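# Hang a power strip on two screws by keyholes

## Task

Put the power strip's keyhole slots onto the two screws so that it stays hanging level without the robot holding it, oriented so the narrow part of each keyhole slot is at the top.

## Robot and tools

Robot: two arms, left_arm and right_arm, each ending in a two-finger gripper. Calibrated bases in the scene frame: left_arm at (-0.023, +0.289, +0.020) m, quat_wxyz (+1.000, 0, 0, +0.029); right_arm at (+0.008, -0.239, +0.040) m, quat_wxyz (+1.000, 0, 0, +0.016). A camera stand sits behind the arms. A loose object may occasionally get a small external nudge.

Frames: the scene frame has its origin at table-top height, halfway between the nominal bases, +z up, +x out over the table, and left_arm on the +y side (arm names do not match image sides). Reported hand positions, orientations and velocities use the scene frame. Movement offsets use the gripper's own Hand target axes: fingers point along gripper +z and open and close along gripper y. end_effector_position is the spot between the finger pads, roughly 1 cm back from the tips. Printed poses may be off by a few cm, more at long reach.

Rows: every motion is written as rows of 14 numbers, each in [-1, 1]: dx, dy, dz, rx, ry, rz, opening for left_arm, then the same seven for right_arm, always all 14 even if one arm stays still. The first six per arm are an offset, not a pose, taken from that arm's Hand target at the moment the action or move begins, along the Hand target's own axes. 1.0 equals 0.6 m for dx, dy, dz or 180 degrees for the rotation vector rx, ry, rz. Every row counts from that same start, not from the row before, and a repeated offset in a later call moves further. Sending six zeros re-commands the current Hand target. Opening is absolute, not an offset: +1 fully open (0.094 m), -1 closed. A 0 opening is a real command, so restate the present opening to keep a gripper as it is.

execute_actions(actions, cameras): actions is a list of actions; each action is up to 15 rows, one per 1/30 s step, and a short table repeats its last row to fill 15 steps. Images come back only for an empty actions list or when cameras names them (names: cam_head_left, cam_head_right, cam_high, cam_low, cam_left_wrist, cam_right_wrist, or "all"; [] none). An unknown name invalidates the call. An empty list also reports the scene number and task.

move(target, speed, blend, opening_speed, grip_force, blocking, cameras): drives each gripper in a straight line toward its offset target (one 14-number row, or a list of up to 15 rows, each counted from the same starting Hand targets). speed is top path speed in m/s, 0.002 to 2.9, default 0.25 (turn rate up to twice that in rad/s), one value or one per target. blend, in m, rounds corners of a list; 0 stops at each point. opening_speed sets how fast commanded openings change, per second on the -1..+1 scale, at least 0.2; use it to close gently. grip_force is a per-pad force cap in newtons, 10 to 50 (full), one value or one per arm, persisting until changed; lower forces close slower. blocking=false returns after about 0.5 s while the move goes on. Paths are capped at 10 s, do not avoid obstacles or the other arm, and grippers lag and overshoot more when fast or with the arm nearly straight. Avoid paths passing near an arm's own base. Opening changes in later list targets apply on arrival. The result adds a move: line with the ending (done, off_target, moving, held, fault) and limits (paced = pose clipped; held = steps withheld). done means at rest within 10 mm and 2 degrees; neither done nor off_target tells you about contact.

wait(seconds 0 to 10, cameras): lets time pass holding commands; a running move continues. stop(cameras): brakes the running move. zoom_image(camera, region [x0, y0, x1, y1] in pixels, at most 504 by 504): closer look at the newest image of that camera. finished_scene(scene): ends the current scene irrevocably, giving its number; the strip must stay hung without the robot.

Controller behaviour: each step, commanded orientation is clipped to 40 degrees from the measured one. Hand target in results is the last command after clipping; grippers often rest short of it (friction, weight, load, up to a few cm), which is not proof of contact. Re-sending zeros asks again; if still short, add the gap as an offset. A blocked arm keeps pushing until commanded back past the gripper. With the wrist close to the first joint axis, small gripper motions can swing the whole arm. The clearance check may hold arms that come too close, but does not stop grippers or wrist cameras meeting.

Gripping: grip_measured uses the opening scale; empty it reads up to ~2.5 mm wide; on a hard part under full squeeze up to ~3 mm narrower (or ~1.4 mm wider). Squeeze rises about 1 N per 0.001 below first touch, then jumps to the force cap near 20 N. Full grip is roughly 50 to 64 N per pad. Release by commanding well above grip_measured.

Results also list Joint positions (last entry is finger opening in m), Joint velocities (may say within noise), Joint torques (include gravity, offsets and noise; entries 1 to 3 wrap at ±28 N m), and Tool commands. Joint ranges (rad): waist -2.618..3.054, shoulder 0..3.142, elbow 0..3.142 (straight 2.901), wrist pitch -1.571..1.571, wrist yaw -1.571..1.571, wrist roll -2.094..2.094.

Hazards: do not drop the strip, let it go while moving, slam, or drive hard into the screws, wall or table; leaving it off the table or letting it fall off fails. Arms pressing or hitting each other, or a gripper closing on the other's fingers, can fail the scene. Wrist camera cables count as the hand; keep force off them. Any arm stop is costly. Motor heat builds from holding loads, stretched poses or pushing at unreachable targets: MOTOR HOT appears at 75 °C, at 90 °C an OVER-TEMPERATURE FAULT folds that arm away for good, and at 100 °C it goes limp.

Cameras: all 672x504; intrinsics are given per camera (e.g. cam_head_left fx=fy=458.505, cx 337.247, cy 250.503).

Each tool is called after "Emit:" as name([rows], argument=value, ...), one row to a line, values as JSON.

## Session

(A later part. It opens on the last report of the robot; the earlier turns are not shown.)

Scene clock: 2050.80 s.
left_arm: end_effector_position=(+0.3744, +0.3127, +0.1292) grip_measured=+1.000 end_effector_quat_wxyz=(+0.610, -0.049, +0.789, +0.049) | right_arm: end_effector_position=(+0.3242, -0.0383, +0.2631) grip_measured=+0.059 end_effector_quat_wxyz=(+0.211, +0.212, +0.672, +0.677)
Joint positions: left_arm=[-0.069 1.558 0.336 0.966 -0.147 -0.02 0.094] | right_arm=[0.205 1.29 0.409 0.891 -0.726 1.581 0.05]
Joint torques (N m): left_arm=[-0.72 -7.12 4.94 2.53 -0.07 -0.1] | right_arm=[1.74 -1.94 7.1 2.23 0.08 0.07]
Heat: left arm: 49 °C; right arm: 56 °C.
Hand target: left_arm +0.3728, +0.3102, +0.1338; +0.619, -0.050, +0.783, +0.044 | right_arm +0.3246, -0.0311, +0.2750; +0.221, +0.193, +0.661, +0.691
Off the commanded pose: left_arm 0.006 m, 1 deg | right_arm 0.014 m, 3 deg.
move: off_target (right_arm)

Emit:
move([
  [0,0,0,0,0,0,1,-0.0015,0.024,-0.016,-0.004,0,-0.003,-0.3],
  [0,0,0,0,0,0,1,-0.0015,0,0,-0.004,0,-0.003,-0.3],
], speed=0.05)

Scene clock: 2054.50 s.
left_arm: end_effector_position=(+0.3744, +0.3127, +0.1292) grip_measured=+1.000 end_effector_quat_wxyz=(+0.610, -0.049, +0.789, +0.049) | right_arm: end_effector_position=(+0.3246, -0.0388, +0.2638) grip_measured=+0.059 end_effector_quat_wxyz=(+0.215, +0.206, +0.668, +0.682)
Joint positions: left_arm=[-0.069 1.558 0.336 0.966 -0.147 -0.02 0.094] | right_arm=[0.202 1.306 0.402 0.935 -0.731 1.585 0.05]
Joint torques (N m): left_arm=[-0.72 -7.1 4.93 2.53 -0.07 -0.1] | right_arm=[1.85 -1.91 7.23 2.17 0.11 0.05]
Heat: left arm: 49 °C; right arm: 55 °C.
Hand target: left_arm +0.3728, +0.3102, +0.1338; +0.619, -0.050, +0.783, +0.044 | right_arm +0.3254, -0.0315, +0.2751; +0.225, +0.188, +0.658, +0.694
Off the commanded pose: left_arm 0.006 m, 1 deg | right_arm 0.013 m, 3 deg.
move: off_target (right_arm)

Emit:
move([
  [0,0,0,0,0,0,1,0,0.026,-0.016,-0.004,0,0,-0.3],
  [0,0,0,0,0,0,1,0,0.002,0,-0.004,0,0,-0.3],
], speed=0.05)

Scene clock: 2058.00 s.
left_arm: end_effector_position=(+0.3744, +0.3127, +0.1292) grip_measured=+1.000 end_effector_quat_wxyz=(+0.610, -0.049, +0.789, +0.049) | right_arm: end_effector_position=(+0.3243, -0.0388, +0.2645) grip_measured=+0.059 end_effector_quat_wxyz=(+0.217, +0.205, +0.664, +0.686)
Joint positions: left_arm=[-0.069 1.558 0.336 0.966 -0.147 -0.02 0.094] | right_arm=[0.202 1.316 0.395 0.967 -0.732 1.594 0.05]
Joint torques (N m): left_arm=[-0.72 -7.1 4.93 2.53 -0.07 -0.11] | right_arm=[1.85 -1.92 7.32 2.15 0.14 0.06]
Heat: left arm: 49 °C; right arm: 55 °C.
Hand target: left_arm +0.3728, +0.3102, +0.1338; +0.619, -0.050, +0.783, +0.044 | right_arm +0.3253, -0.0315, +0.2763; +0.227, +0.187, +0.653, +0.698
Off the commanded pose: left_arm 0.006 m, 1 deg | right_arm 0.014 m, 3 deg.
move: off_target (right_arm)

Emit:
move([
  [0,0,0,0,0,0,1,0,0.027,-0.016,-0.005,0,0,-0.3],
  [0,0,0,0,0,0,1,0,0.004,0,-0.005,0,0,-0.3],
], speed=0.05)

Scene clock: 2063.07 s.
left_arm: end_effector_position=(+0.3744, +0.3127, +0.1292) grip_measured=+1.000 end_effector_quat_wxyz=(+0.610, -0.049, +0.789, +0.049) | right_arm: end_effector_position=(+0.3241, -0.0389, +0.2661) grip_measured=+0.059 end_effector_quat_wxyz=(+0.219, +0.202, +0.660, +0.690)
Joint positions: left_arm=[-0.069 1.558 0.336 0.966 -0.147 -0.02 0.094] | right_arm=[0.202 1.325 0.39 1 -0.732 1.604 0.05]
Joint torques (N m): left_arm=[-0.72 -7.12 4.94 2.54 -0.07 -0.11] | right_arm=[1.88 -1.98 7.3 2.17 0.15 0.12]
Heat: left arm: 49 °C; right arm: 55 °C.
Hand target: left_arm +0.3728, +0.3102, +0.1338; +0.619, -0.050, +0.783, +0.044 | right_arm +0.3251, -0.0317, +0.2787; +0.228, +0.185, +0.648, +0.703
Off the commanded pose: left_arm 0.006 m, 1 deg | right_arm 0.015 m, 3 deg.
move: off_target (right_arm)

Emit:
move([
  [0,0,0,0,0,0,1,0.004,0.055,-0.014,0.02,0,0.003,-0.3],
  [0,0,0,0,0,0,1,0.004,0.008,-0.014,0.02,0,0.003,-0.3],
  [0,0,0,0,0,0,1,0.004,-0.001,0,0.02,0,0.003,-0.3],
], speed=[0.06,0.06,0.05])

Scene clock: 2105.10 s.
left_arm: end_effector_position=(+0.3744, +0.3127, +0.1292) grip_measured=+1.000 end_effector_quat_wxyz=(+0.610, -0.049, +0.789, +0.049) | right_arm: end_effector_position=(+0.3234, -0.0373, +0.2667) grip_measured=+0.059 end_effector_quat_wxyz=(+0.212, +0.211, +0.680, +0.669)
Joint positions: left_arm=[-0.069 1.558 0.336 0.966 -0.147 -0.02 0.094] | right_arm=[0.211 1.254 0.433 0.801 -0.721 1.551 0.05]
Joint torques (N m): left_arm=[-0.73 -7.12 4.92 2.53 -0.07 -0.1] | right_arm=[1.77 -1.98 6.99 2.24 0.06 0.18]
Heat: left arm: 49 °C; right arm: 54 °C.
Hand target: left_arm +0.3728, +0.3102, +0.1338; +0.619, -0.050, +0.783, +0.044 | right_arm +0.3231, -0.0302, +0.2780; +0.219, +0.195, +0.669, +0.683
Off the commanded pose: left_arm 0.006 m, 1 deg | right_arm 0.013 m, 3 deg.
move: off_target (right_arm)

Emit:
move([
  [0,0,0,0,0,0,1,-0.003,0.001,-0.012,0,0,0,-0.3],
  [0,0,0,0,0,0,1,-0.003,0.001,0,0,0,0,-0.3],
  [0,0,0,0,0,0,1,-0.006,0.002,-0.012,0,0,0,-0.3],
  [0,0,0,0,0,0,1,-0.006,0.002,0,0,0,0,-0.3],
  [0,0,0,0,0,0,1,-0.009,0.003,-0.012,0,0,0,-0.3],
  [0,0,0,0,0,0,1,-0.009,0.003,0,0,0,0,-0.3],
  [0,0,0,0,0,0,1,-0.012,0.004,-0.012,0,0,0,-0.3],
  [0,0,0,0,0,0,1,-0.012,0.004,0,0,0,0,-0.3],
  [0,0,0,0,0,0,1,-0.015,0.005,-0.012,0,0,0,-0.3],
  [0,0,0,0,0,0,1,-0.015,0.005,0,0,0,0,-0.3],
], speed=0.04)

Scene clock: 2116.53 s.
left_arm: end_effector_position=(+0.3744, +0.3127, +0.1292) grip_measured=+1.000 end_effector_quat_wxyz=(+0.610, -0.049, +0.789, +0.049) | right_arm: end_effector_position=(+0.3275, -0.0420, +0.2608) grip_measured=+0.059 end_effector_quat_wxyz=(+0.208, +0.216, +0.682, +0.667)
Joint positions: left_arm=[-0.069 1.558 0.336 0.966 -0.147 -0.02 0.094] | right_arm=[0.187 1.278 0.433 0.811 -0.742 1.553 0.05]
Joint torques (N m): left_arm=[-0.72 -7.1 4.94 2.53 -0.07 -0.1] | right_arm=[1.21 -2.73 8.8 2.11 -0.06 0.17]
Heat: left arm: 49 °C; right arm: 55 °C.
Hand target: left_arm +0.3728, +0.3102, +0.1338; +0.619, -0.050, +0.783, +0.044 | right_arm +0.3305, -0.0354, +0.2812; +0.219, +0.195, +0.669, +0.683
Off the commanded pose: left_arm 0.006 m, 1 deg | right_arm 0.022 m, 4 deg.
move: off_target (right_arm)

Emit:
move([
  [0,0,0,0,0,0,1,-0.012,0.05,-0.024,0,-0.02,0,-0.3],
  [0,0,0,0,0,0,1,-0.012,0.006,-0.024,0,-0.02,0,-0.3],
  [0,0,0,0,0,0,1,-0.012,-0.002,-0.0115,0,-0.02,0,-0.3],
], speed=[0.06,0.06,0.04])

Scene clock: 2146.17 s.
left_arm: end_effector_position=(+0.3744, +0.3127, +0.1292) grip_measured=+1.000 end_effector_quat_wxyz=(+0.610, -0.049, +0.789, +0.049) | right_arm: end_effector_position=(+0.3337, -0.0505, +0.2698) grip_measured=+0.059 end_effector_quat_wxyz=(+0.233, +0.229, +0.673, +0.663)
Joint positions: left_arm=[-0.069 1.558 0.336 0.966 -0.147 -0.02 0.094] | right_arm=[0.178 1.247 0.439 0.792 -0.695 1.551 0.05]
Joint torques (N m): left_arm=[-0.72 -7.12 4.93 2.53 -0.07 -0.1] | right_arm=[1.44 -2.5 6.52 2.24 0.07 0.19]
Heat: left arm: 49 °C; right arm: 60 °C.
Hand target: left_arm +0.3728, +0.3102, +0.1338; +0.619, -0.050, +0.783, +0.044 | right_arm +0.3326, -0.0451, +0.2800; +0.240, +0.217, +0.661, +0.677
Off the commanded pose: left_arm 0.006 m, 1 deg | right_arm 0.012 m, 3 deg.
move: off_target (right_arm)

Emit:
move([
  [0,0,0,0,0,0,1,0.04,-0.001,-0.002,0,0,0,-0.3],
  [0,0,0,0,0,0,1,0.0,-0.002,0,0,0,0,-0.3],
  [0,0,0,0,0,0,1,0.04,-0.003,-0.002,0,0,0,-0.3],
  [0,0,0,0,0,0,1,0.0,-0.004,0,0,0,0,-0.3],
  [0,0,0,0,0,0,1,0.04,-0.005,-0.002,0,0,0,-0.3],
  [0,0,0,0,0,0,1,0.0,-0.006,0,0,0,0,-0.3],
  [0,0,0,0,0,0,1,0.04,-0.007,-0.002,0,0,0,-0.3],
  [0,0,0,0,0,0,1,0.02,-0.008,-0.001,0,0,0,-0.3],
], speed=0.025, blend=0.001)

Scene clock: 2163.27 s.
left_arm: end_effector_position=(+0.3744, +0.3127, +0.1292) grip_measured=+1.000 end_effector_quat_wxyz=(+0.610, -0.049, +0.789, +0.049) | right_arm: end_effector_position=(+0.3215, -0.0407, +0.2513) grip_measured=+0.059 end_effector_quat_wxyz=(+0.227, +0.241, +0.680, +0.654)
Joint positions: left_arm=[-0.069 1.558 0.336 0.966 -0.147 -0.02 0.094] | right_arm=[0.242 1.231 0.379 0.801 -0.621 1.549 0.05]
Joint torques (N m): left_arm=[-0.72 -7.1 4.93 2.53 -0.07 -0.11] | right_arm=[-0.31 -2.93 8.06 2.33 -0.3 0.18]
Heat: left arm: 49 °C; right arm: 57 °C.
Hand target: left_arm +0.3728, +0.3102, +0.1338; +0.619, -0.050, +0.783, +0.044 | right_arm +0.3229, -0.0381, +0.2748; +0.239, +0.217, +0.662, +0.677
Off the commanded pose: left_arm 0.006 m, 1 deg | right_arm 0.024 m, 5 deg.
move: off_target (right_arm)

Emit:
move([
  [0,0,0,0,0,0,1,-0.02,0.055,-0.014,0,0,0,-0.3],
  [0,0,0,0,0,0,1,-0.02,0.019,-0.014,0,0,0,-0.3],
  [0,0,0,0,0,0,1,-0.02,0.0087,0.001,0,0,0,-0.3],
  [0,0,0,0,0,0,1,0.02,0.0087,-0.001,0,0,0,-0.3],
], speed=[0.07,0.07,0.04,0.02])

Scene clock: 2177.50 s.
left_arm: end_effector_position=(+0.3744, +0.3127, +0.1292) grip_measured=+1.000 end_effector_quat_wxyz=(+0.610, -0.049, +0.789, +0.049) | right_arm: end_effector_position=(+0.3242, -0.0421, +0.2637) grip_measured=+0.059 end_effector_quat_wxyz=(+0.243, +0.243, +0.671, +0.657)
Joint positions: left_arm=[-0.069 1.558 0.336 0.966 -0.147 -0.02 0.094] | right_arm=[0.251 1.204 0.395 0.786 -0.587 1.551 0.05]
Joint torques (N m): left_arm=[-0.72 -7.12 4.93 2.53 -0.07 -0.11] | right_arm=[2.51 -4.98 6.37 2.06 -0.22 0.14]
Heat: left arm: 49 °C; right arm: 55 °C.
Hand target: left_arm +0.3728, +0.3102, +0.1338; +0.619, -0.050, +0.783, +0.044 | right_arm +0.3130, -0.0315, +0.2797; +0.240, +0.217, +0.661, +0.677
Off the commanded pose: left_arm 0.006 m, 1 deg | right_arm 0.022 m, 4 deg.
move: off_target (right_arm)

Emit:
move(target=[0,0,0,0,0,0,1,-0.02,0.0,0.003,0,0,0,-0.3], speed=0.03, cameras=["cam_head_left","cam_head_right","cam_right_wrist"])

Emit:
zoom_image(camera="cam_head_right", region=[310, 90, 440, 230])

Emit:
zoom_image(camera="cam_head_left", region=[310, 90, 430, 250])

Scene clock: 2186.00 s.
left_arm: end_effector_position=(+0.3744, +0.3127, +0.1292) grip_measured=+1.000 end_effector_quat_wxyz=(+0.610, -0.049, +0.789, +0.049) | right_arm: end_effector_position=(+0.3220, -0.0397, +0.2598) grip_measured=+0.059 end_effector_quat_wxyz=(+0.230, +0.238, +0.677, +0.658)
Joint positions: left_arm=[-0.069 1.558 0.336 0.966 -0.147 -0.02 0.094] | right_arm=[0.247 1.215 0.395 0.784 -0.617 1.551 0.05]
Joint torques (N m): left_arm=[-0.72 -7.12 4.93 2.53 -0.07 -0.1] | right_arm=[-0.35 -2.65 8.2 2.21 -0.32 0.15]
Heat: left arm: 49 °C; right arm: 55 °C.
Hand target: left_arm +0.3728, +0.3102, +0.1338; +0.619, -0.050, +0.783, +0.044 | right_arm +0.3236, -0.0373, +0.2800; +0.240, +0.217, +0.662, +0.677
Off the commanded pose: left_arm 0.006 m, 1 deg | right_arm 0.021 m, 4 deg.
move: off_target (right_arm)
Images, in order (width x height): cam_head_left 672x504, cam_head_right 672x504, cam_right_wrist 672x504.

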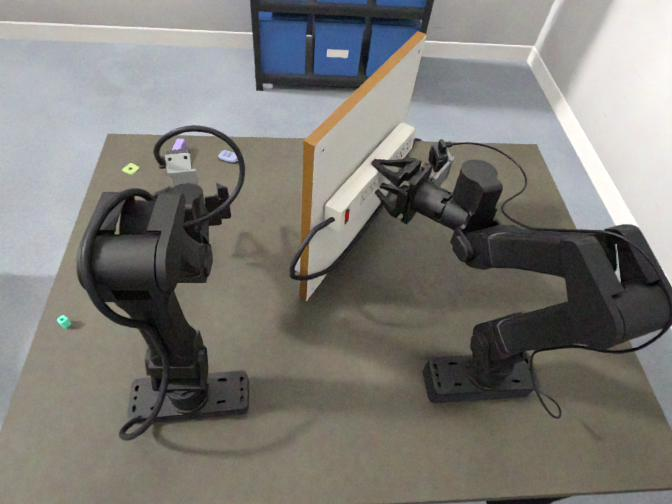

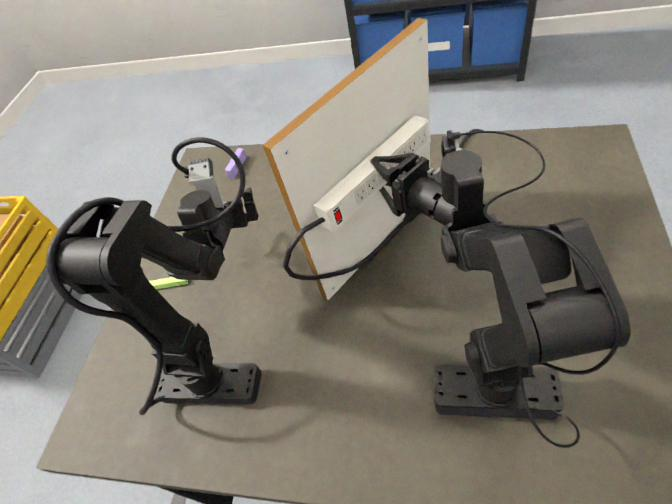

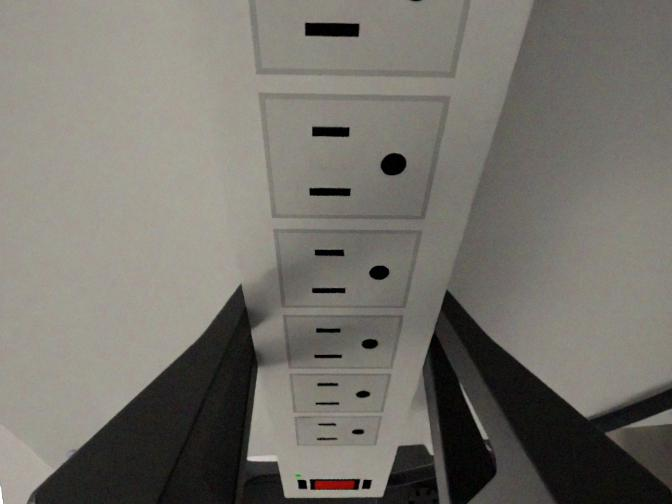

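Scaled by 3.600.

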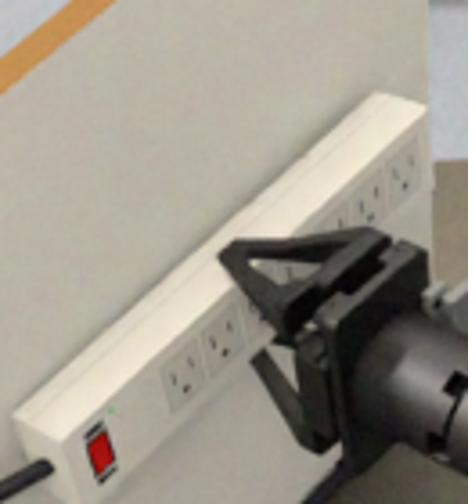

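Scaled by 3.150.

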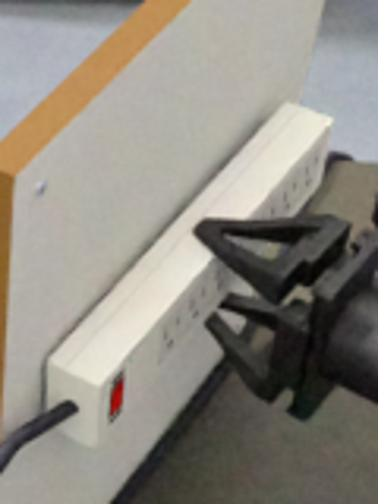

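Emit:
move(target=[0,0,0,0,0,0,1,0,0.0,0.008,0,0.02,0,-0.3], speed=0.03)

Scene clock: 2199.80 s.
left_arm: end_effector_position=(+0.3744, +0.3127, +0.1292) grip_measured=+1.000 end_effector_quat_wxyz=(+0.610, -0.049, +0.789, +0.049) | right_arm: end_effector_position=(+0.3208, -0.0397, +0.2481) grip_measured=+0.059 end_effector_quat_wxyz=(+0.204, +0.231, +0.688, +0.658)
Joint positions: left_arm=[-0.069 1.558 0.336 0.966 -0.147 -0.02 0.094] | right_arm=[0.214 1.259 0.395 0.796 -0.699 1.55 0.05]
Joint torques (N m): left_arm=[-0.72 -7.12 4.93 2.53 -0.07 -0.1] | right_arm=[0.06 -2.63 10.47 2.2 -0.45 0.15]
Heat: left arm: 49 °C; right arm: 55 °C.
Hand target: left_arm +0.3728, +0.3102, +0.1338; +0.619, -0.050, +0.783, +0.044 | right_arm +0.3264, -0.0335, +0.2802; +0.219, +0.195, +0.669, +0.683
Off the commanded pose: left_arm 0.006 m, 1 deg | right_arm 0.033 m, 6 deg.
move: off_target (right_arm)

Emit:
move([
  [0,0,0,0,0,0,1,0,0.05,-0.2,0,0,0,-0.3],
  [0,0,0,0,0,0,1,-0.3687,0.12,-0.3273,0,-0.311,0,-0.3],
], speed=[0.12,0.25], blend=[0.03,0])

Emit:
move(target=[0,0,0,0,0,0,1,0,0.03,0.0,-0.15,0,0,-0.3], speed=0.25, cameras=["cam_high","cam_right_wrist","cam_head_left"])

Scene clock: 2228.57 s.
left_arm: end_effector_position=(+0.3744, +0.3127, +0.1292) grip_measured=+1.000 end_effector_quat_wxyz=(+0.610, -0.049, +0.789, +0.049) | right_arm: end_effector_position=(+0.3883, -0.3198, +0.3097) grip_measured=+0.059 end_effector_quat_wxyz=(+0.471, +0.529, +0.505, +0.493)
Joint positions: left_arm=[-0.069 1.558 0.336 0.966 -0.147 -0.02 0.094] | right_arm=[-0.42 1.11 0.6 0.436 -0.387 1.589 0.05]
Joint torques (N m): left_arm=[-0.7 -7.12 4.93 2.53 -0.07 -0.1] | right_arm=[0.59 -2.66 12 2.35 0.04 0.12]
Heat: left arm: 49 °C; right arm: 59 °C.
Hand target: left_arm +0.3728, +0.3102, +0.1338; +0.619, -0.050, +0.783, +0.044 | right_arm +0.3971, -0.3208, +0.3521; +0.507, +0.493, +0.488, +0.512
Off the commanded pose: left_arm 0.006 m, 1 deg | right_arm 0.043 m, 6 deg.
move: off_target (right_arm)

Scene clock: 2230.53 s.
left_arm: end_effector_position=(+0.3744, +0.3127, +0.1292) grip_measured=+1.000 end_effector_quat_wxyz=(+0.610, -0.049, +0.789, +0.049) | right_arm: end_effector_position=(+0.4016, -0.3224, +0.3517) grip_measured=+0.059 end_effector_quat_wxyz=(+0.593, +0.385, +0.379, +0.598)
Joint positions: left_arm=[-0.069 1.558 0.336 0.966 -0.147 -0.02 0.094] | right_arm=[-0.382 1.495 0.482 1.467 -0.314 1.732 0.05]
Joint torques (N m): left_arm=[-0.72 -7.1 4.94 2.54 -0.07 -0.1] | right_arm=[0.62 -3.93 6.43 2.15 0.3 0.2]
Heat: left arm: 49 °C; right arm: 58 °C.
Hand target: left_arm +0.3728, +0.3102, +0.1338; +0.619, -0.050, +0.783, +0.044 | right_arm +0.3964, -0.3210, +0.3700; +0.608, +0.361, +0.355, +0.611
Off the commanded pose: left_arm 0.006 m, 1 deg | right_arm 0.019 m, 4 deg.
move: off_target (right_arm)
Images, in order (width x height): cam_head_left 672x504, cam_high 672x504, cam_right_wrist 672x504.

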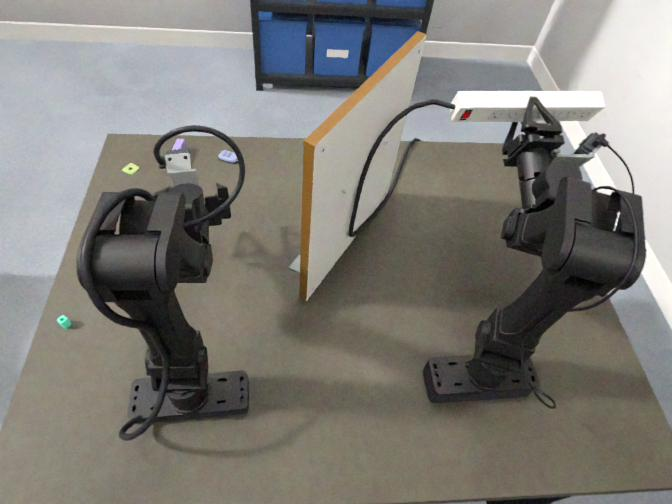

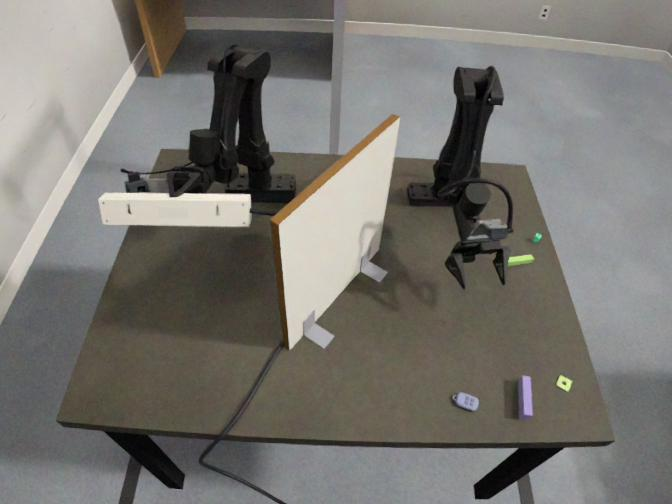

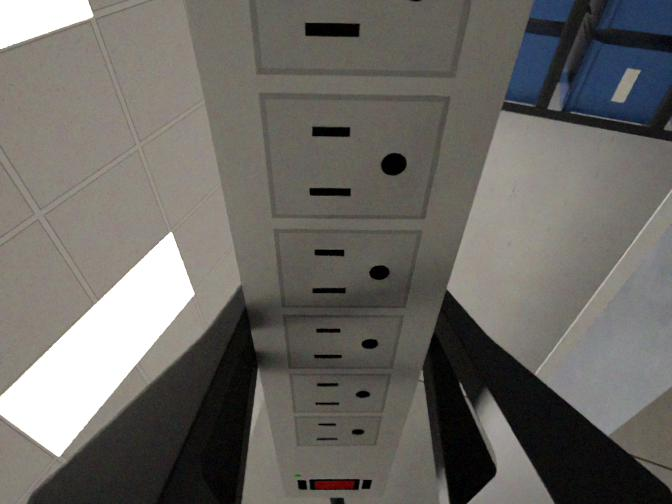

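Emit:
zoom_image(camera="cam_high", region=[90, 165, 260, 255])

Emit:
zoom_image(camera="cam_high", region=[95, 180, 175, 240])

Emit:
zoom_image(camera="cam_high", region=[175, 180, 255, 240])

Emit:
zoom_image(camera="cam_head_left", region=[310, 90, 430, 250])

Emit:
zoom_image(camera="cam_head_left", region=[440, 70, 620, 140])

Scaled by 2.965.

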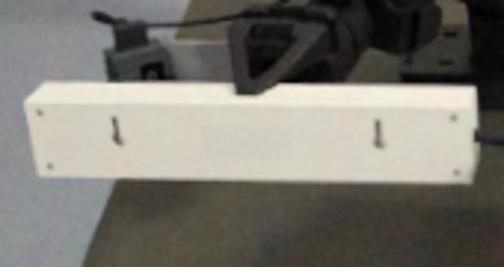

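Scaled by 6.300.

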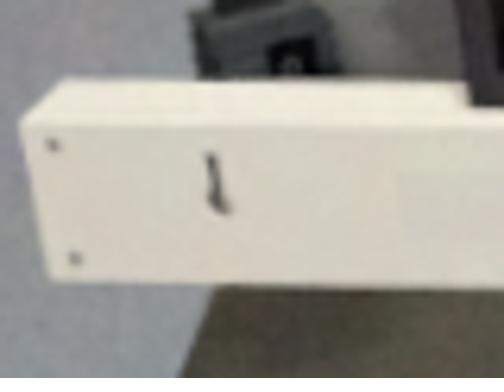

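Scaled by 6.300.

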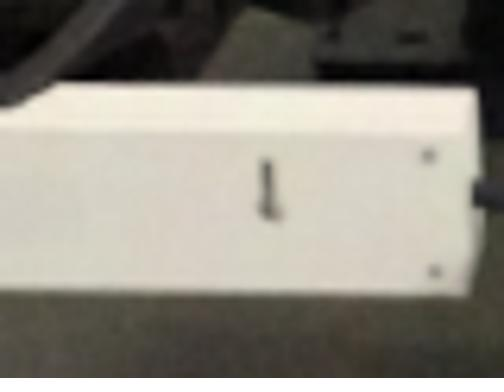

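Scaled by 3.150.

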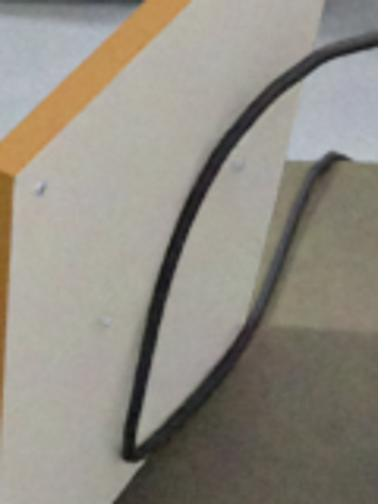

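Scaled by 2.800.

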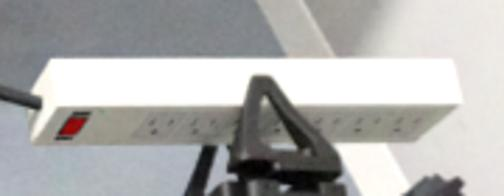

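Emit:
move(target=[0,0,0,0,0,0,1,0,0,0,0.15,0,0,-0.3], speed=0.25)

Emit:
move([
  [0,0,0,0,0,0,1,0.08,-0.04,-0.16,0,0.1,0,-0.3],
  [0,0,0,0,0,0,1,0.249,-0.15,-0.2083,0,0.31,-0.006,-0.3],
], speed=[0.2,0.25], blend=[0.03,0])

Scene clock: 2307.97 s.
left_arm: end_effector_position=(+0.3744, +0.3127, +0.1292) grip_measured=+1.000 end_effector_quat_wxyz=(+0.610, -0.049, +0.789, +0.049) | right_arm: end_effector_position=(+0.3980, -0.3199, +0.3162) grip_measured=+0.059 end_effector_quat_wxyz=(+0.461, +0.538, +0.509, +0.488)
Joint positions: left_arm=[-0.069 1.558 0.336 0.966 -0.147 -0.02 0.094] | right_arm=[-0.405 1.14 0.673 0.362 -0.372 1.588 0.05]
Joint torques (N m): left_arm=[-0.7 -7.12 4.93 2.53 -0.07 -0.11] | right_arm=[-0.59 -6.61 11.25 2.27 -0.12 0.03]
Heat: left arm: 49 °C; right arm: 56 °C.
Hand target: left_arm +0.3728, +0.3102, +0.1338; +0.619, -0.050, +0.783, +0.044 | right_arm +0.3964, -0.3210, +0.3699; +0.507, +0.493, +0.488, +0.512
Off the commanded pose: left_arm 0.006 m, 1 deg | right_arm 0.054 m, 8 deg.
move: off_target (right_arm)

Scene clock: 2311.23 s.
left_arm: end_effector_position=(+0.3744, +0.3127, +0.1292) grip_measured=+1.000 end_effector_quat_wxyz=(+0.610, -0.049, +0.789, +0.049) | right_arm: end_effector_position=(+0.2795, -0.1760, +0.2785) grip_measured=+0.059 end_effector_quat_wxyz=(+0.240, +0.198, +0.673, +0.671)
Joint positions: left_arm=[-0.069 1.558 0.336 0.966 -0.147 -0.02 0.094] | right_arm=[-0.502 1.068 0.331 0.829 -1.41 1.604 0.05]
Joint torques (N m): left_arm=[-0.72 -7.12 4.93 2.53 -0.07 -0.1] | right_arm=[0.81 -1.28 5.64 1.43 -0.23 0.18]
Heat: left arm: 49 °C; right arm: 56 °C.
Hand target: left_arm +0.3728, +0.3102, +0.1338; +0.619, -0.050, +0.783, +0.044 | right_arm +0.2750, -0.1706, +0.2769; +0.224, +0.192, +0.673, +0.678
Off the commanded pose: left_arm 0.006 m, 1 deg | right_arm 0.007 m, 2 deg.
move: done

Emit:
move([
  [0,0,0,0,0,0,1,0,-0.068,0.195,0,0,0.012,-0.3],
  [0,0,0,0,0,0,1,0,-0.068,0.24,0,0,0.012,-0.3],
], speed=[0.15,0.04], blend=[0.005,0], cameras=["cam_head_left","cam_head_right","cam_right_wrist"])

Emit:
zoom_image(camera="cam_head_left", region=[310, 100, 450, 260])

Emit:
zoom_image(camera="cam_head_right", region=[310, 100, 450, 260])

Scene clock: 2319.20 s.
left_arm: end_effector_position=(+0.3744, +0.3127, +0.1292) grip_measured=+1.000 end_effector_quat_wxyz=(+0.610, -0.049, +0.789, +0.049) | right_arm: end_effector_position=(+0.3494, -0.0572, +0.2165) grip_measured=+0.059 end_effector_quat_wxyz=(+0.191, +0.232, +0.683, +0.666)
Joint positions: left_arm=[-0.069 1.558 0.336 0.966 -0.147 -0.02 0.094] | right_arm=[0.105 1.532 0.411 1.062 -0.825 1.576 0.05]
Joint torques (N m): left_arm=[-0.7 -7.1 4.93 2.53 -0.07 -0.1] | right_arm=[0.75 -3.79 8.72 2.12 -0.1 0.11]
Heat: left arm: 49 °C; right arm: 55 °C.
Hand target: left_arm +0.3728, +0.3102, +0.1338; +0.619, -0.050, +0.783, +0.044 | right_arm +0.3578, -0.0518, +0.2393; +0.212, +0.205, +0.669, +0.682
Off the commanded pose: left_arm 0.006 m, 1 deg | right_arm 0.025 m, 5 deg.
move: off_target (right_arm)
Images, in order (width x height): cam_head_left 672x504, cam_head_right 672x504, cam_right_wrist 672x504.

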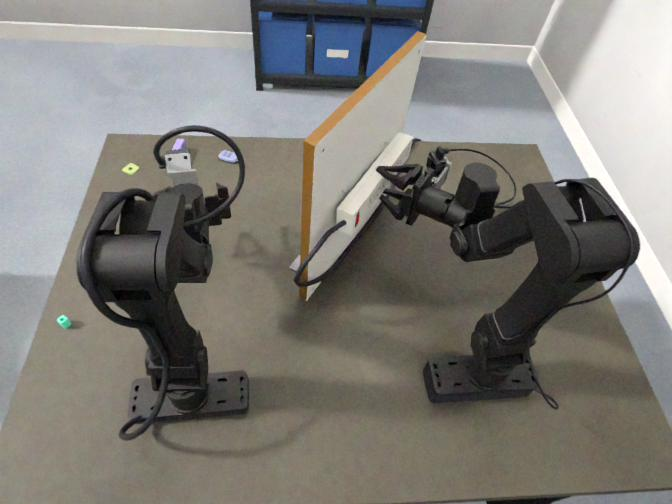

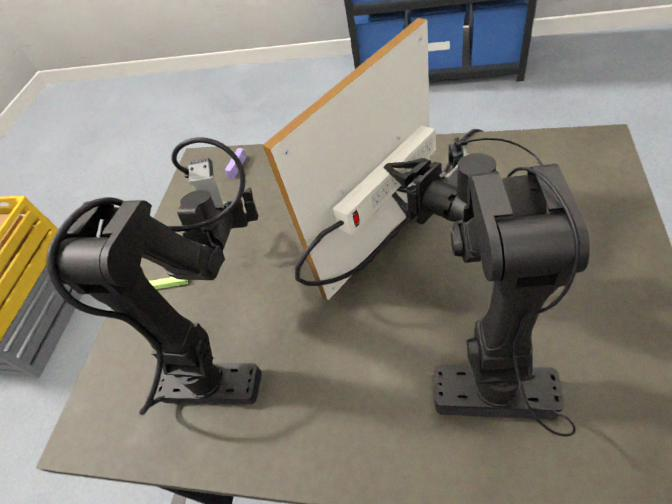

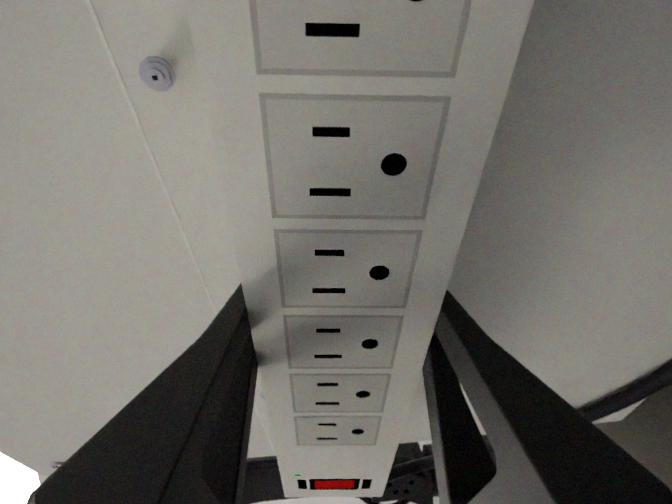

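Scaled by 3.150.

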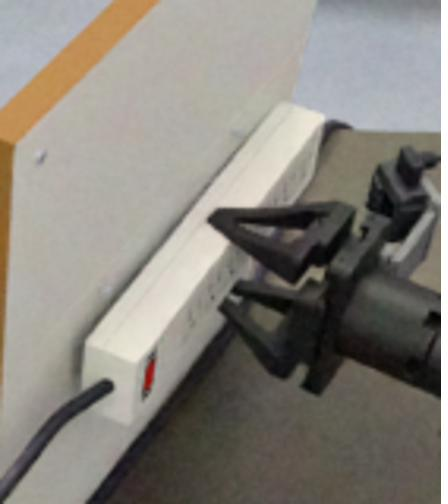

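Scaled by 3.150.

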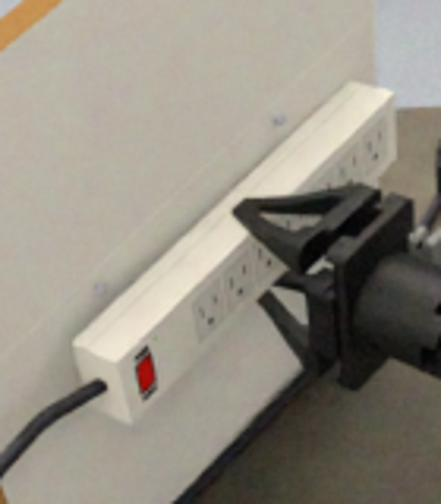

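Emit:
move(target=[0,0,0,0,0,0,1,0,0.02,0.02,0,0,-0.012,-0.3], speed=0.04, cameras=["cam_head_left","cam_head_right","cam_right_wrist"])

Emit:
zoom_image(camera="cam_head_left", region=[310, 110, 450, 250])

Emit:
zoom_image(camera="cam_head_right", region=[310, 110, 450, 250])

Scene clock: 2345.40 s.
left_arm: end_effector_position=(+0.3744, +0.3127, +0.1292) grip_measured=+1.000 end_effector_quat_wxyz=(+0.610, -0.049, +0.789, +0.049) | right_arm: end_effector_position=(+0.3547, -0.0532, +0.2164) grip_measured=+0.059 end_effector_quat_wxyz=(+0.197, +0.236, +0.686, +0.659)
Joint positions: left_arm=[-0.069 1.558 0.336 0.966 -0.147 -0.02 0.094] | right_arm=[0.126 1.532 0.434 1.022 -0.79 1.558 0.05]
Joint torques (N m): left_arm=[-0.72 -7.12 4.94 2.53 -0.07 -0.11] | right_arm=[1.69 -5.82 10.77 1.86 -0.1 -0.05]
Heat: left arm: 49 °C; right arm: 58 °C.
Hand target: left_arm +0.3728, +0.3102, +0.1338; +0.619, -0.050, +0.783, +0.044 | right_arm +0.3643, -0.0420, +0.2515; +0.224, +0.192, +0.673, +0.678
Off the commanded pose: left_arm 0.006 m, 1 deg | right_arm 0.038 m, 7 deg.
move: off_target (right_arm)
Images, in order (width x height): cam_head_left 672x504, cam_head_right 672x504, cam_right_wrist 672x504.

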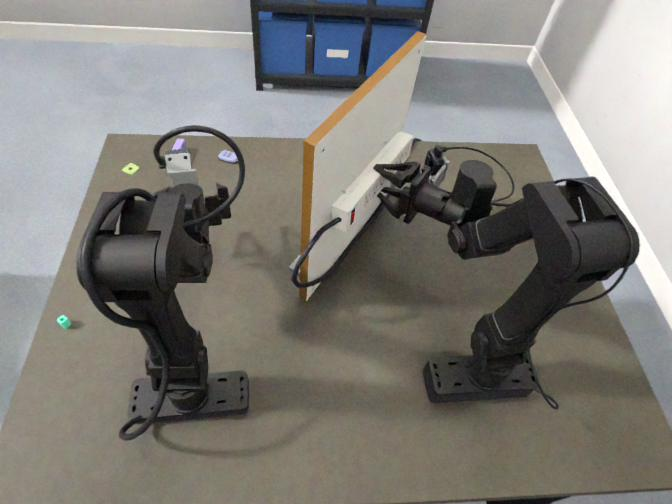

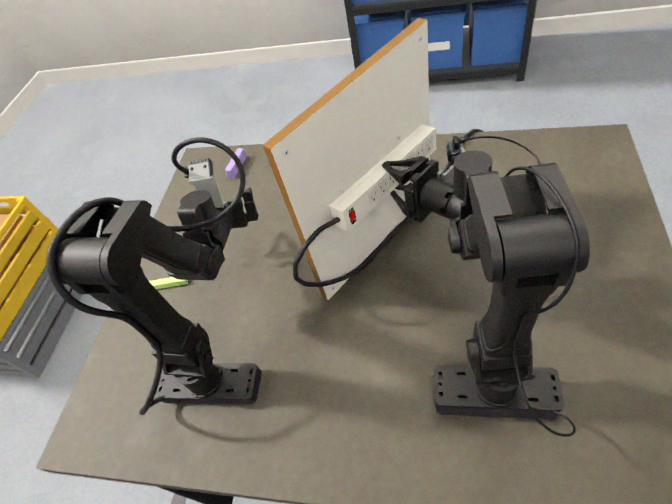

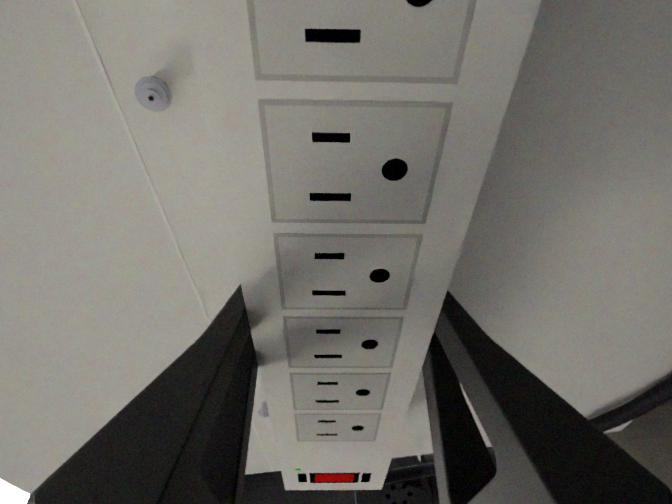

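Scaled by 3.600.

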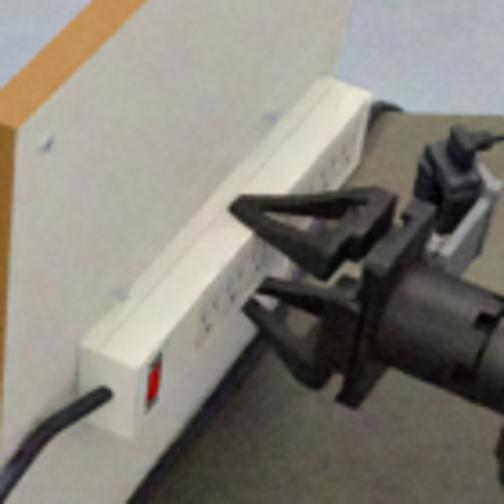

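Scaled by 3.600.

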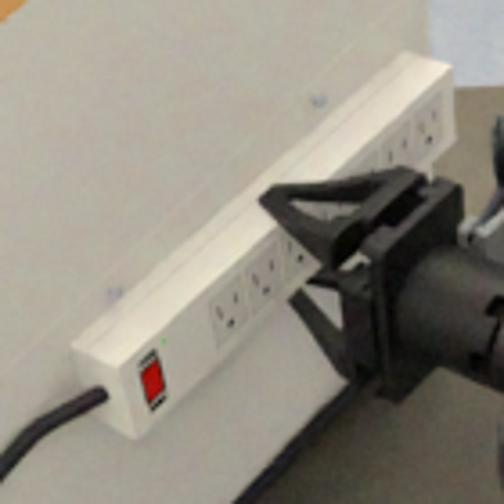

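Emit:
zoom_image(camera="cam_right_wrist", region=[60, 0, 340, 210])

Emit:
zoom_image(camera="cam_right_wrist", region=[230, 370, 430, 504])

Emit:
zoom_image(camera="cam_right_wrist", region=[230, 0, 560, 250])

Scaled by 1.800.

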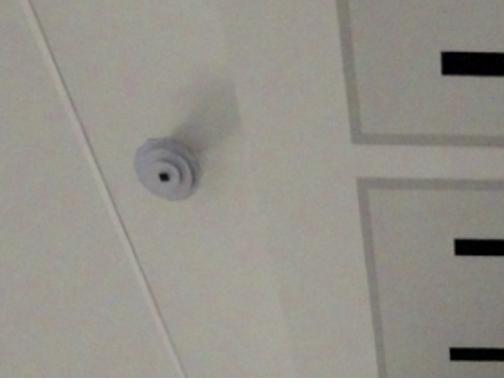

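Scaled by 2.520.

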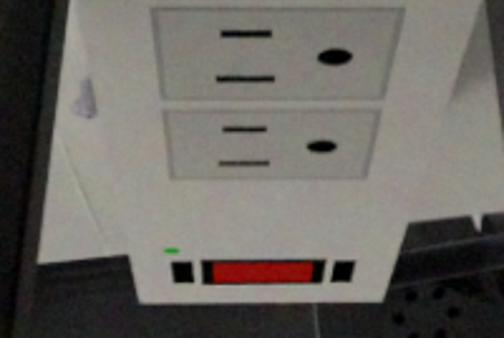

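Scaled by 1.527.

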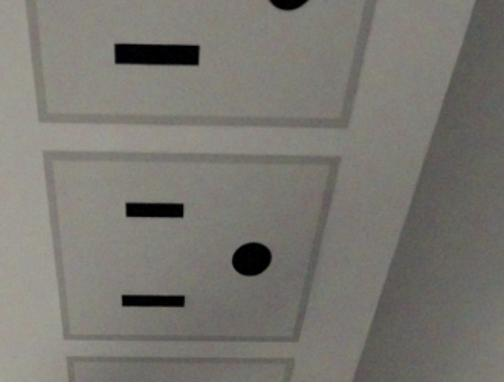

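Emit:
zoom_image(camera="cam_head_right", region=[325, 185, 395, 245])

Emit:
zoom_image(camera="cam_head_right", region=[385, 115, 445, 175])

Scaled by 7.200.

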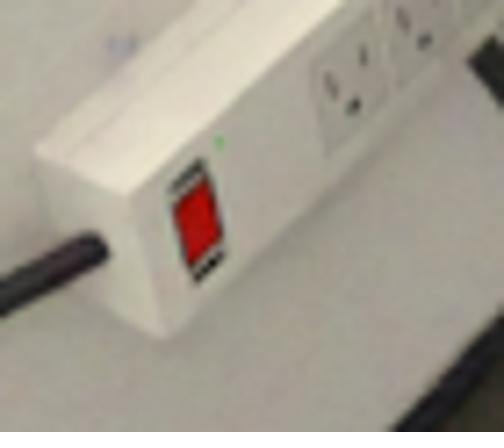

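Scaled by 8.400.

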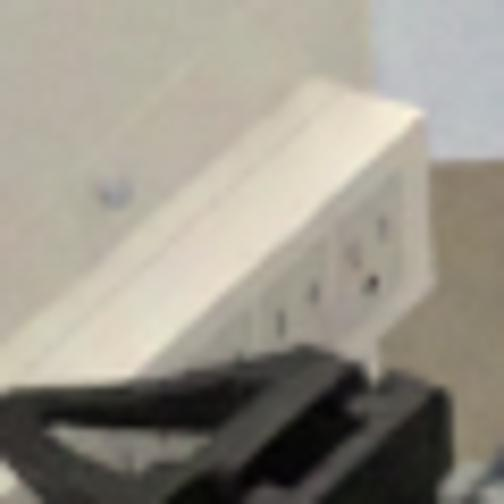

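Emit:
move([
  [0,0,0,0,0,0,1,0.03,0.01,-0.05,0,0,0,-0.3],
  [0,0,0,0,0,0,1,0.0595,0.01,-0.05,0,0,0,-0.3],
  [0,0,0,0,0,0,1,0.0595,-0.026,-0.036,0,0,0,-0.3],
], speed=[0.08,0.1,0.05], cameras=["cam_right_wrist","cam_head_left","cam_head_right"])

Emit:
zoom_image(camera="cam_right_wrist", region=[60, 0, 340, 210])

Emit:
zoom_image(camera="cam_right_wrist", region=[230, 370, 430, 504])

Scene clock: 2475.03 s.
left_arm: end_effector_position=(+0.3744, +0.3127, +0.1292) grip_measured=+1.000 end_effector_quat_wxyz=(+0.610, -0.049, +0.789, +0.049) | right_arm: end_effector_position=(+0.3259, -0.0435, +0.2267) grip_measured=+0.059 end_effector_quat_wxyz=(+0.219, +0.205, +0.682, +0.667)
Joint positions: left_arm=[-0.069 1.558 0.336 0.966 -0.147 -0.02 0.094] | right_arm=[0.182 1.428 0.34 1.069 -0.747 1.533 0.05]
Joint torques (N m): left_arm=[-0.7 -7.1 4.93 2.53 -0.07 -0.1] | right_arm=[0.81 -3 5.12 2.22 -0.08 0.13]
Heat: left arm: 49 °C; right arm: 66 °C.
Hand target: left_arm +0.3728, +0.3102, +0.1338; +0.619, -0.050, +0.783, +0.044 | right_arm +0.3235, -0.0399, +0.2339; +0.224, +0.192, +0.673, +0.678
Off the commanded pose: left_arm 0.006 m, 1 deg | right_arm 0.009 m, 2 deg.
move: done
Images, in order (width x height): cam_head_left 672x504, cam_head_right 672x504, cam_right_wrist 672x504.

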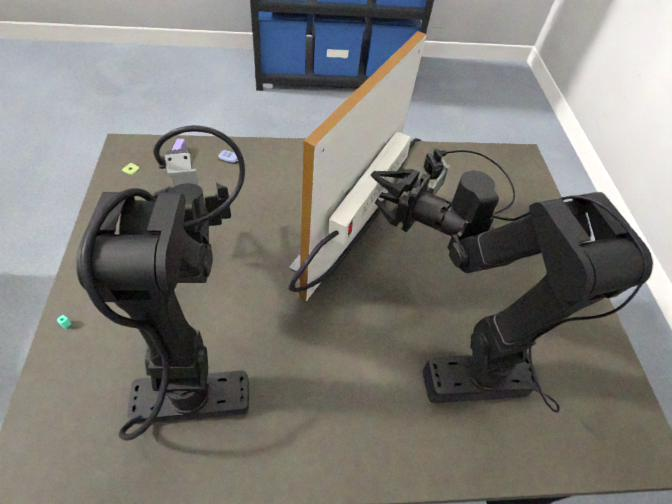

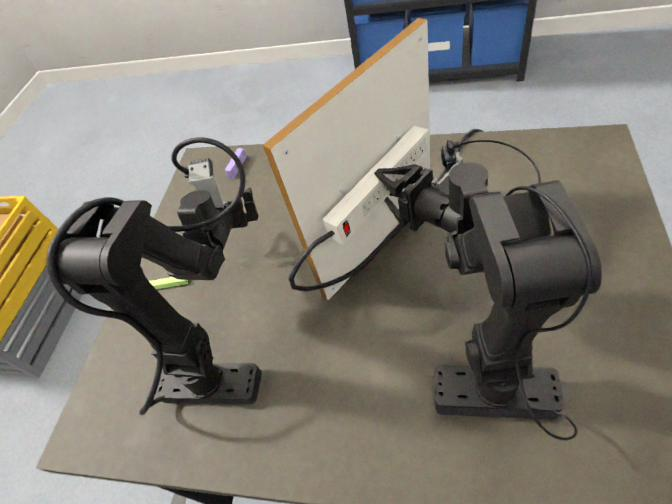

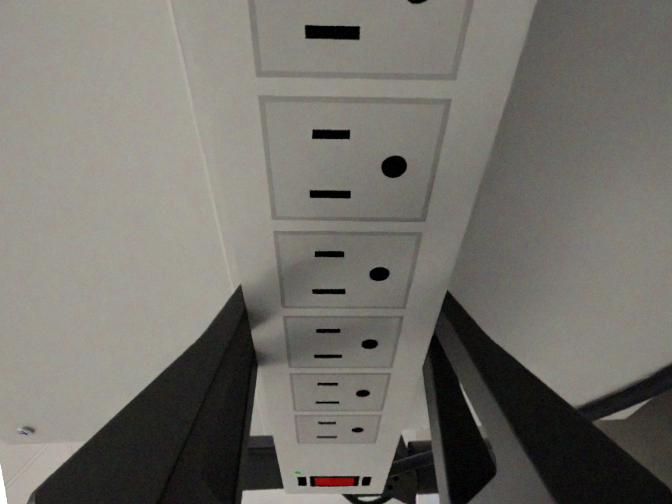

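Scaled by 1.800.

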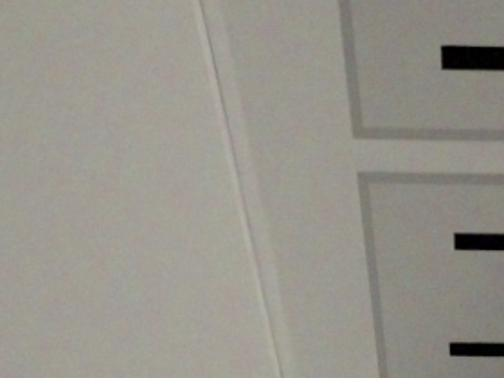

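Scaled by 2.520.

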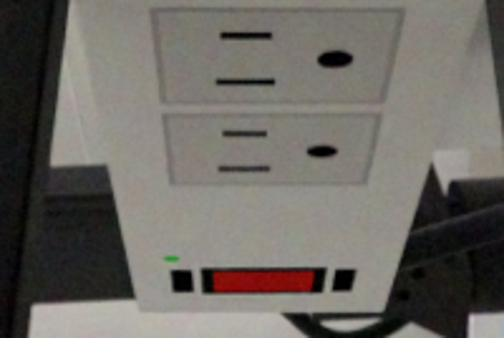

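Emit:
move(target=[0,0,0,0,0,0,1,-0.05,0.012,0,0,0,0.003,-0.3], speed=0.06, cameras=["cam_right_wrist","cam_head_left","cam_head_right"])

Emit:
zoom_image(camera="cam_right_wrist", region=[80, 0, 280, 150])

Emit:
zoom_image(camera="cam_right_wrist", region=[230, 370, 430, 504])

Emit:
zoom_image(camera="cam_right_wrist", region=[180, 200, 330, 440])

Scene clock: 2492.40 s.
left_arm: end_effector_position=(+0.3744, +0.3127, +0.1292) grip_measured=+1.000 end_effector_quat_wxyz=(+0.610, -0.049, +0.789, +0.049) | right_arm: end_effector_position=(+0.3403, -0.0587, +0.2218) grip_measured=+0.059 end_effector_quat_wxyz=(+0.207, +0.217, +0.685, +0.664)
Joint positions: left_arm=[-0.069 1.558 0.336 0.966 -0.147 -0.02 0.094] | right_arm=[0.105 1.477 0.382 1.048 -0.824 1.541 0.05]
Joint torques (N m): left_arm=[-0.7 -7.12 4.93 2.53 -0.07 -0.1] | right_arm=[-0.27 -3.47 8.73 1.99 -0.22 0.18]
Heat: left arm: 49 °C; right arm: 59 °C.
Hand target: left_arm +0.3728, +0.3102, +0.1338; +0.619, -0.050, +0.783, +0.044 | right_arm +0.3478, -0.0567, +0.2423; +0.221, +0.195, +0.672, +0.679
Off the commanded pose: left_arm 0.006 m, 1 deg | right_arm 0.022 m, 4 deg.
move: off_target (right_arm)
Images, in order (width x height): cam_head_left 672x504, cam_head_right 672x504, cam_right_wrist 672x504.

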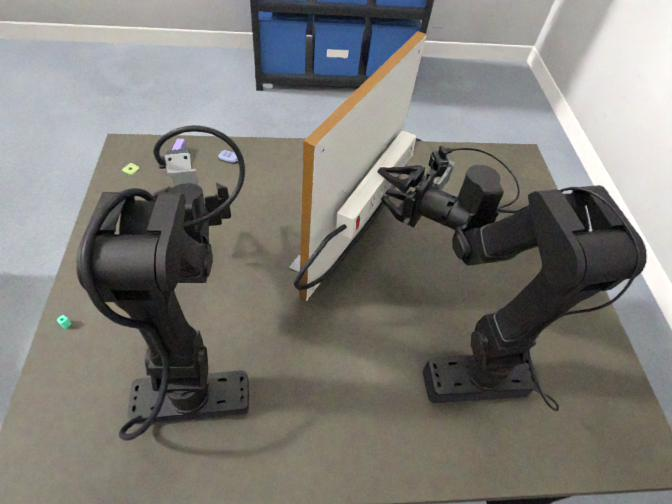

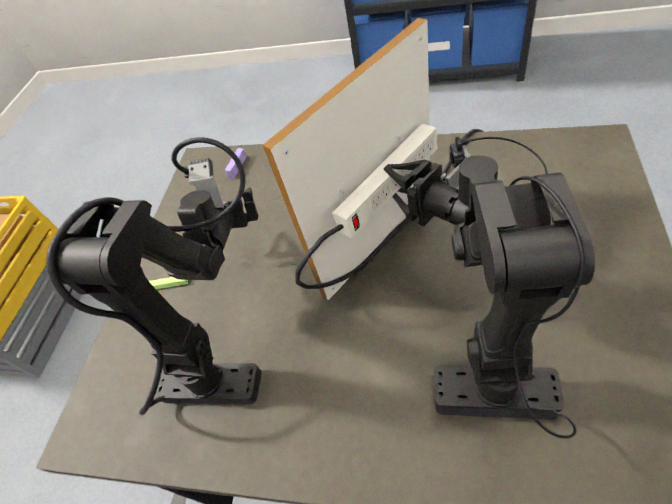

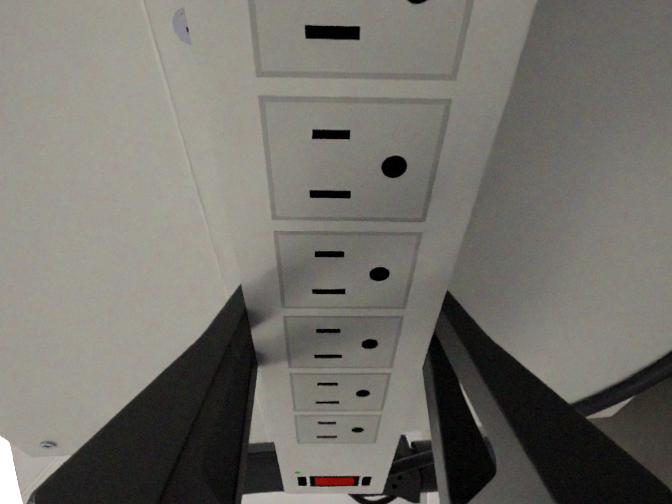

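Scaled by 2.520.

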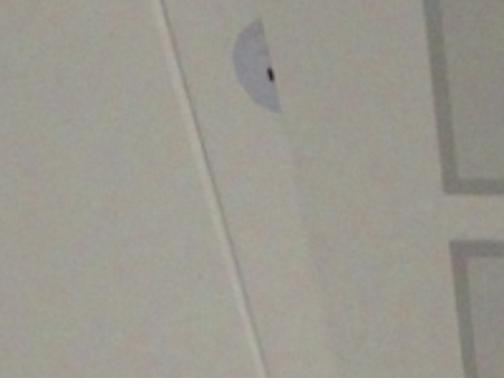

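Scaled by 2.520.

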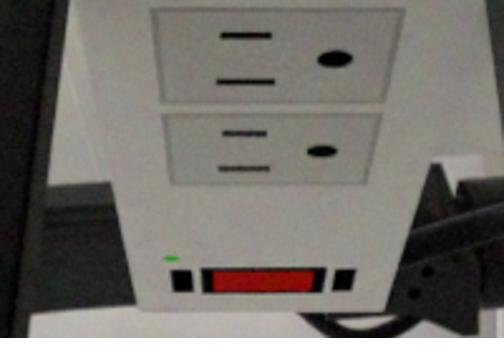

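Scaled by 2.100.

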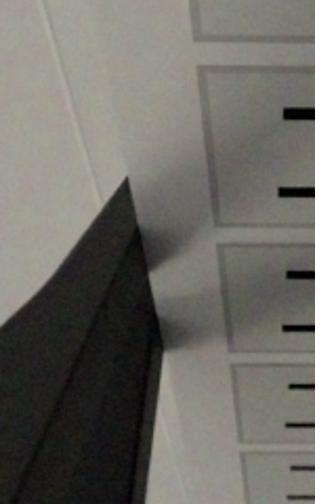

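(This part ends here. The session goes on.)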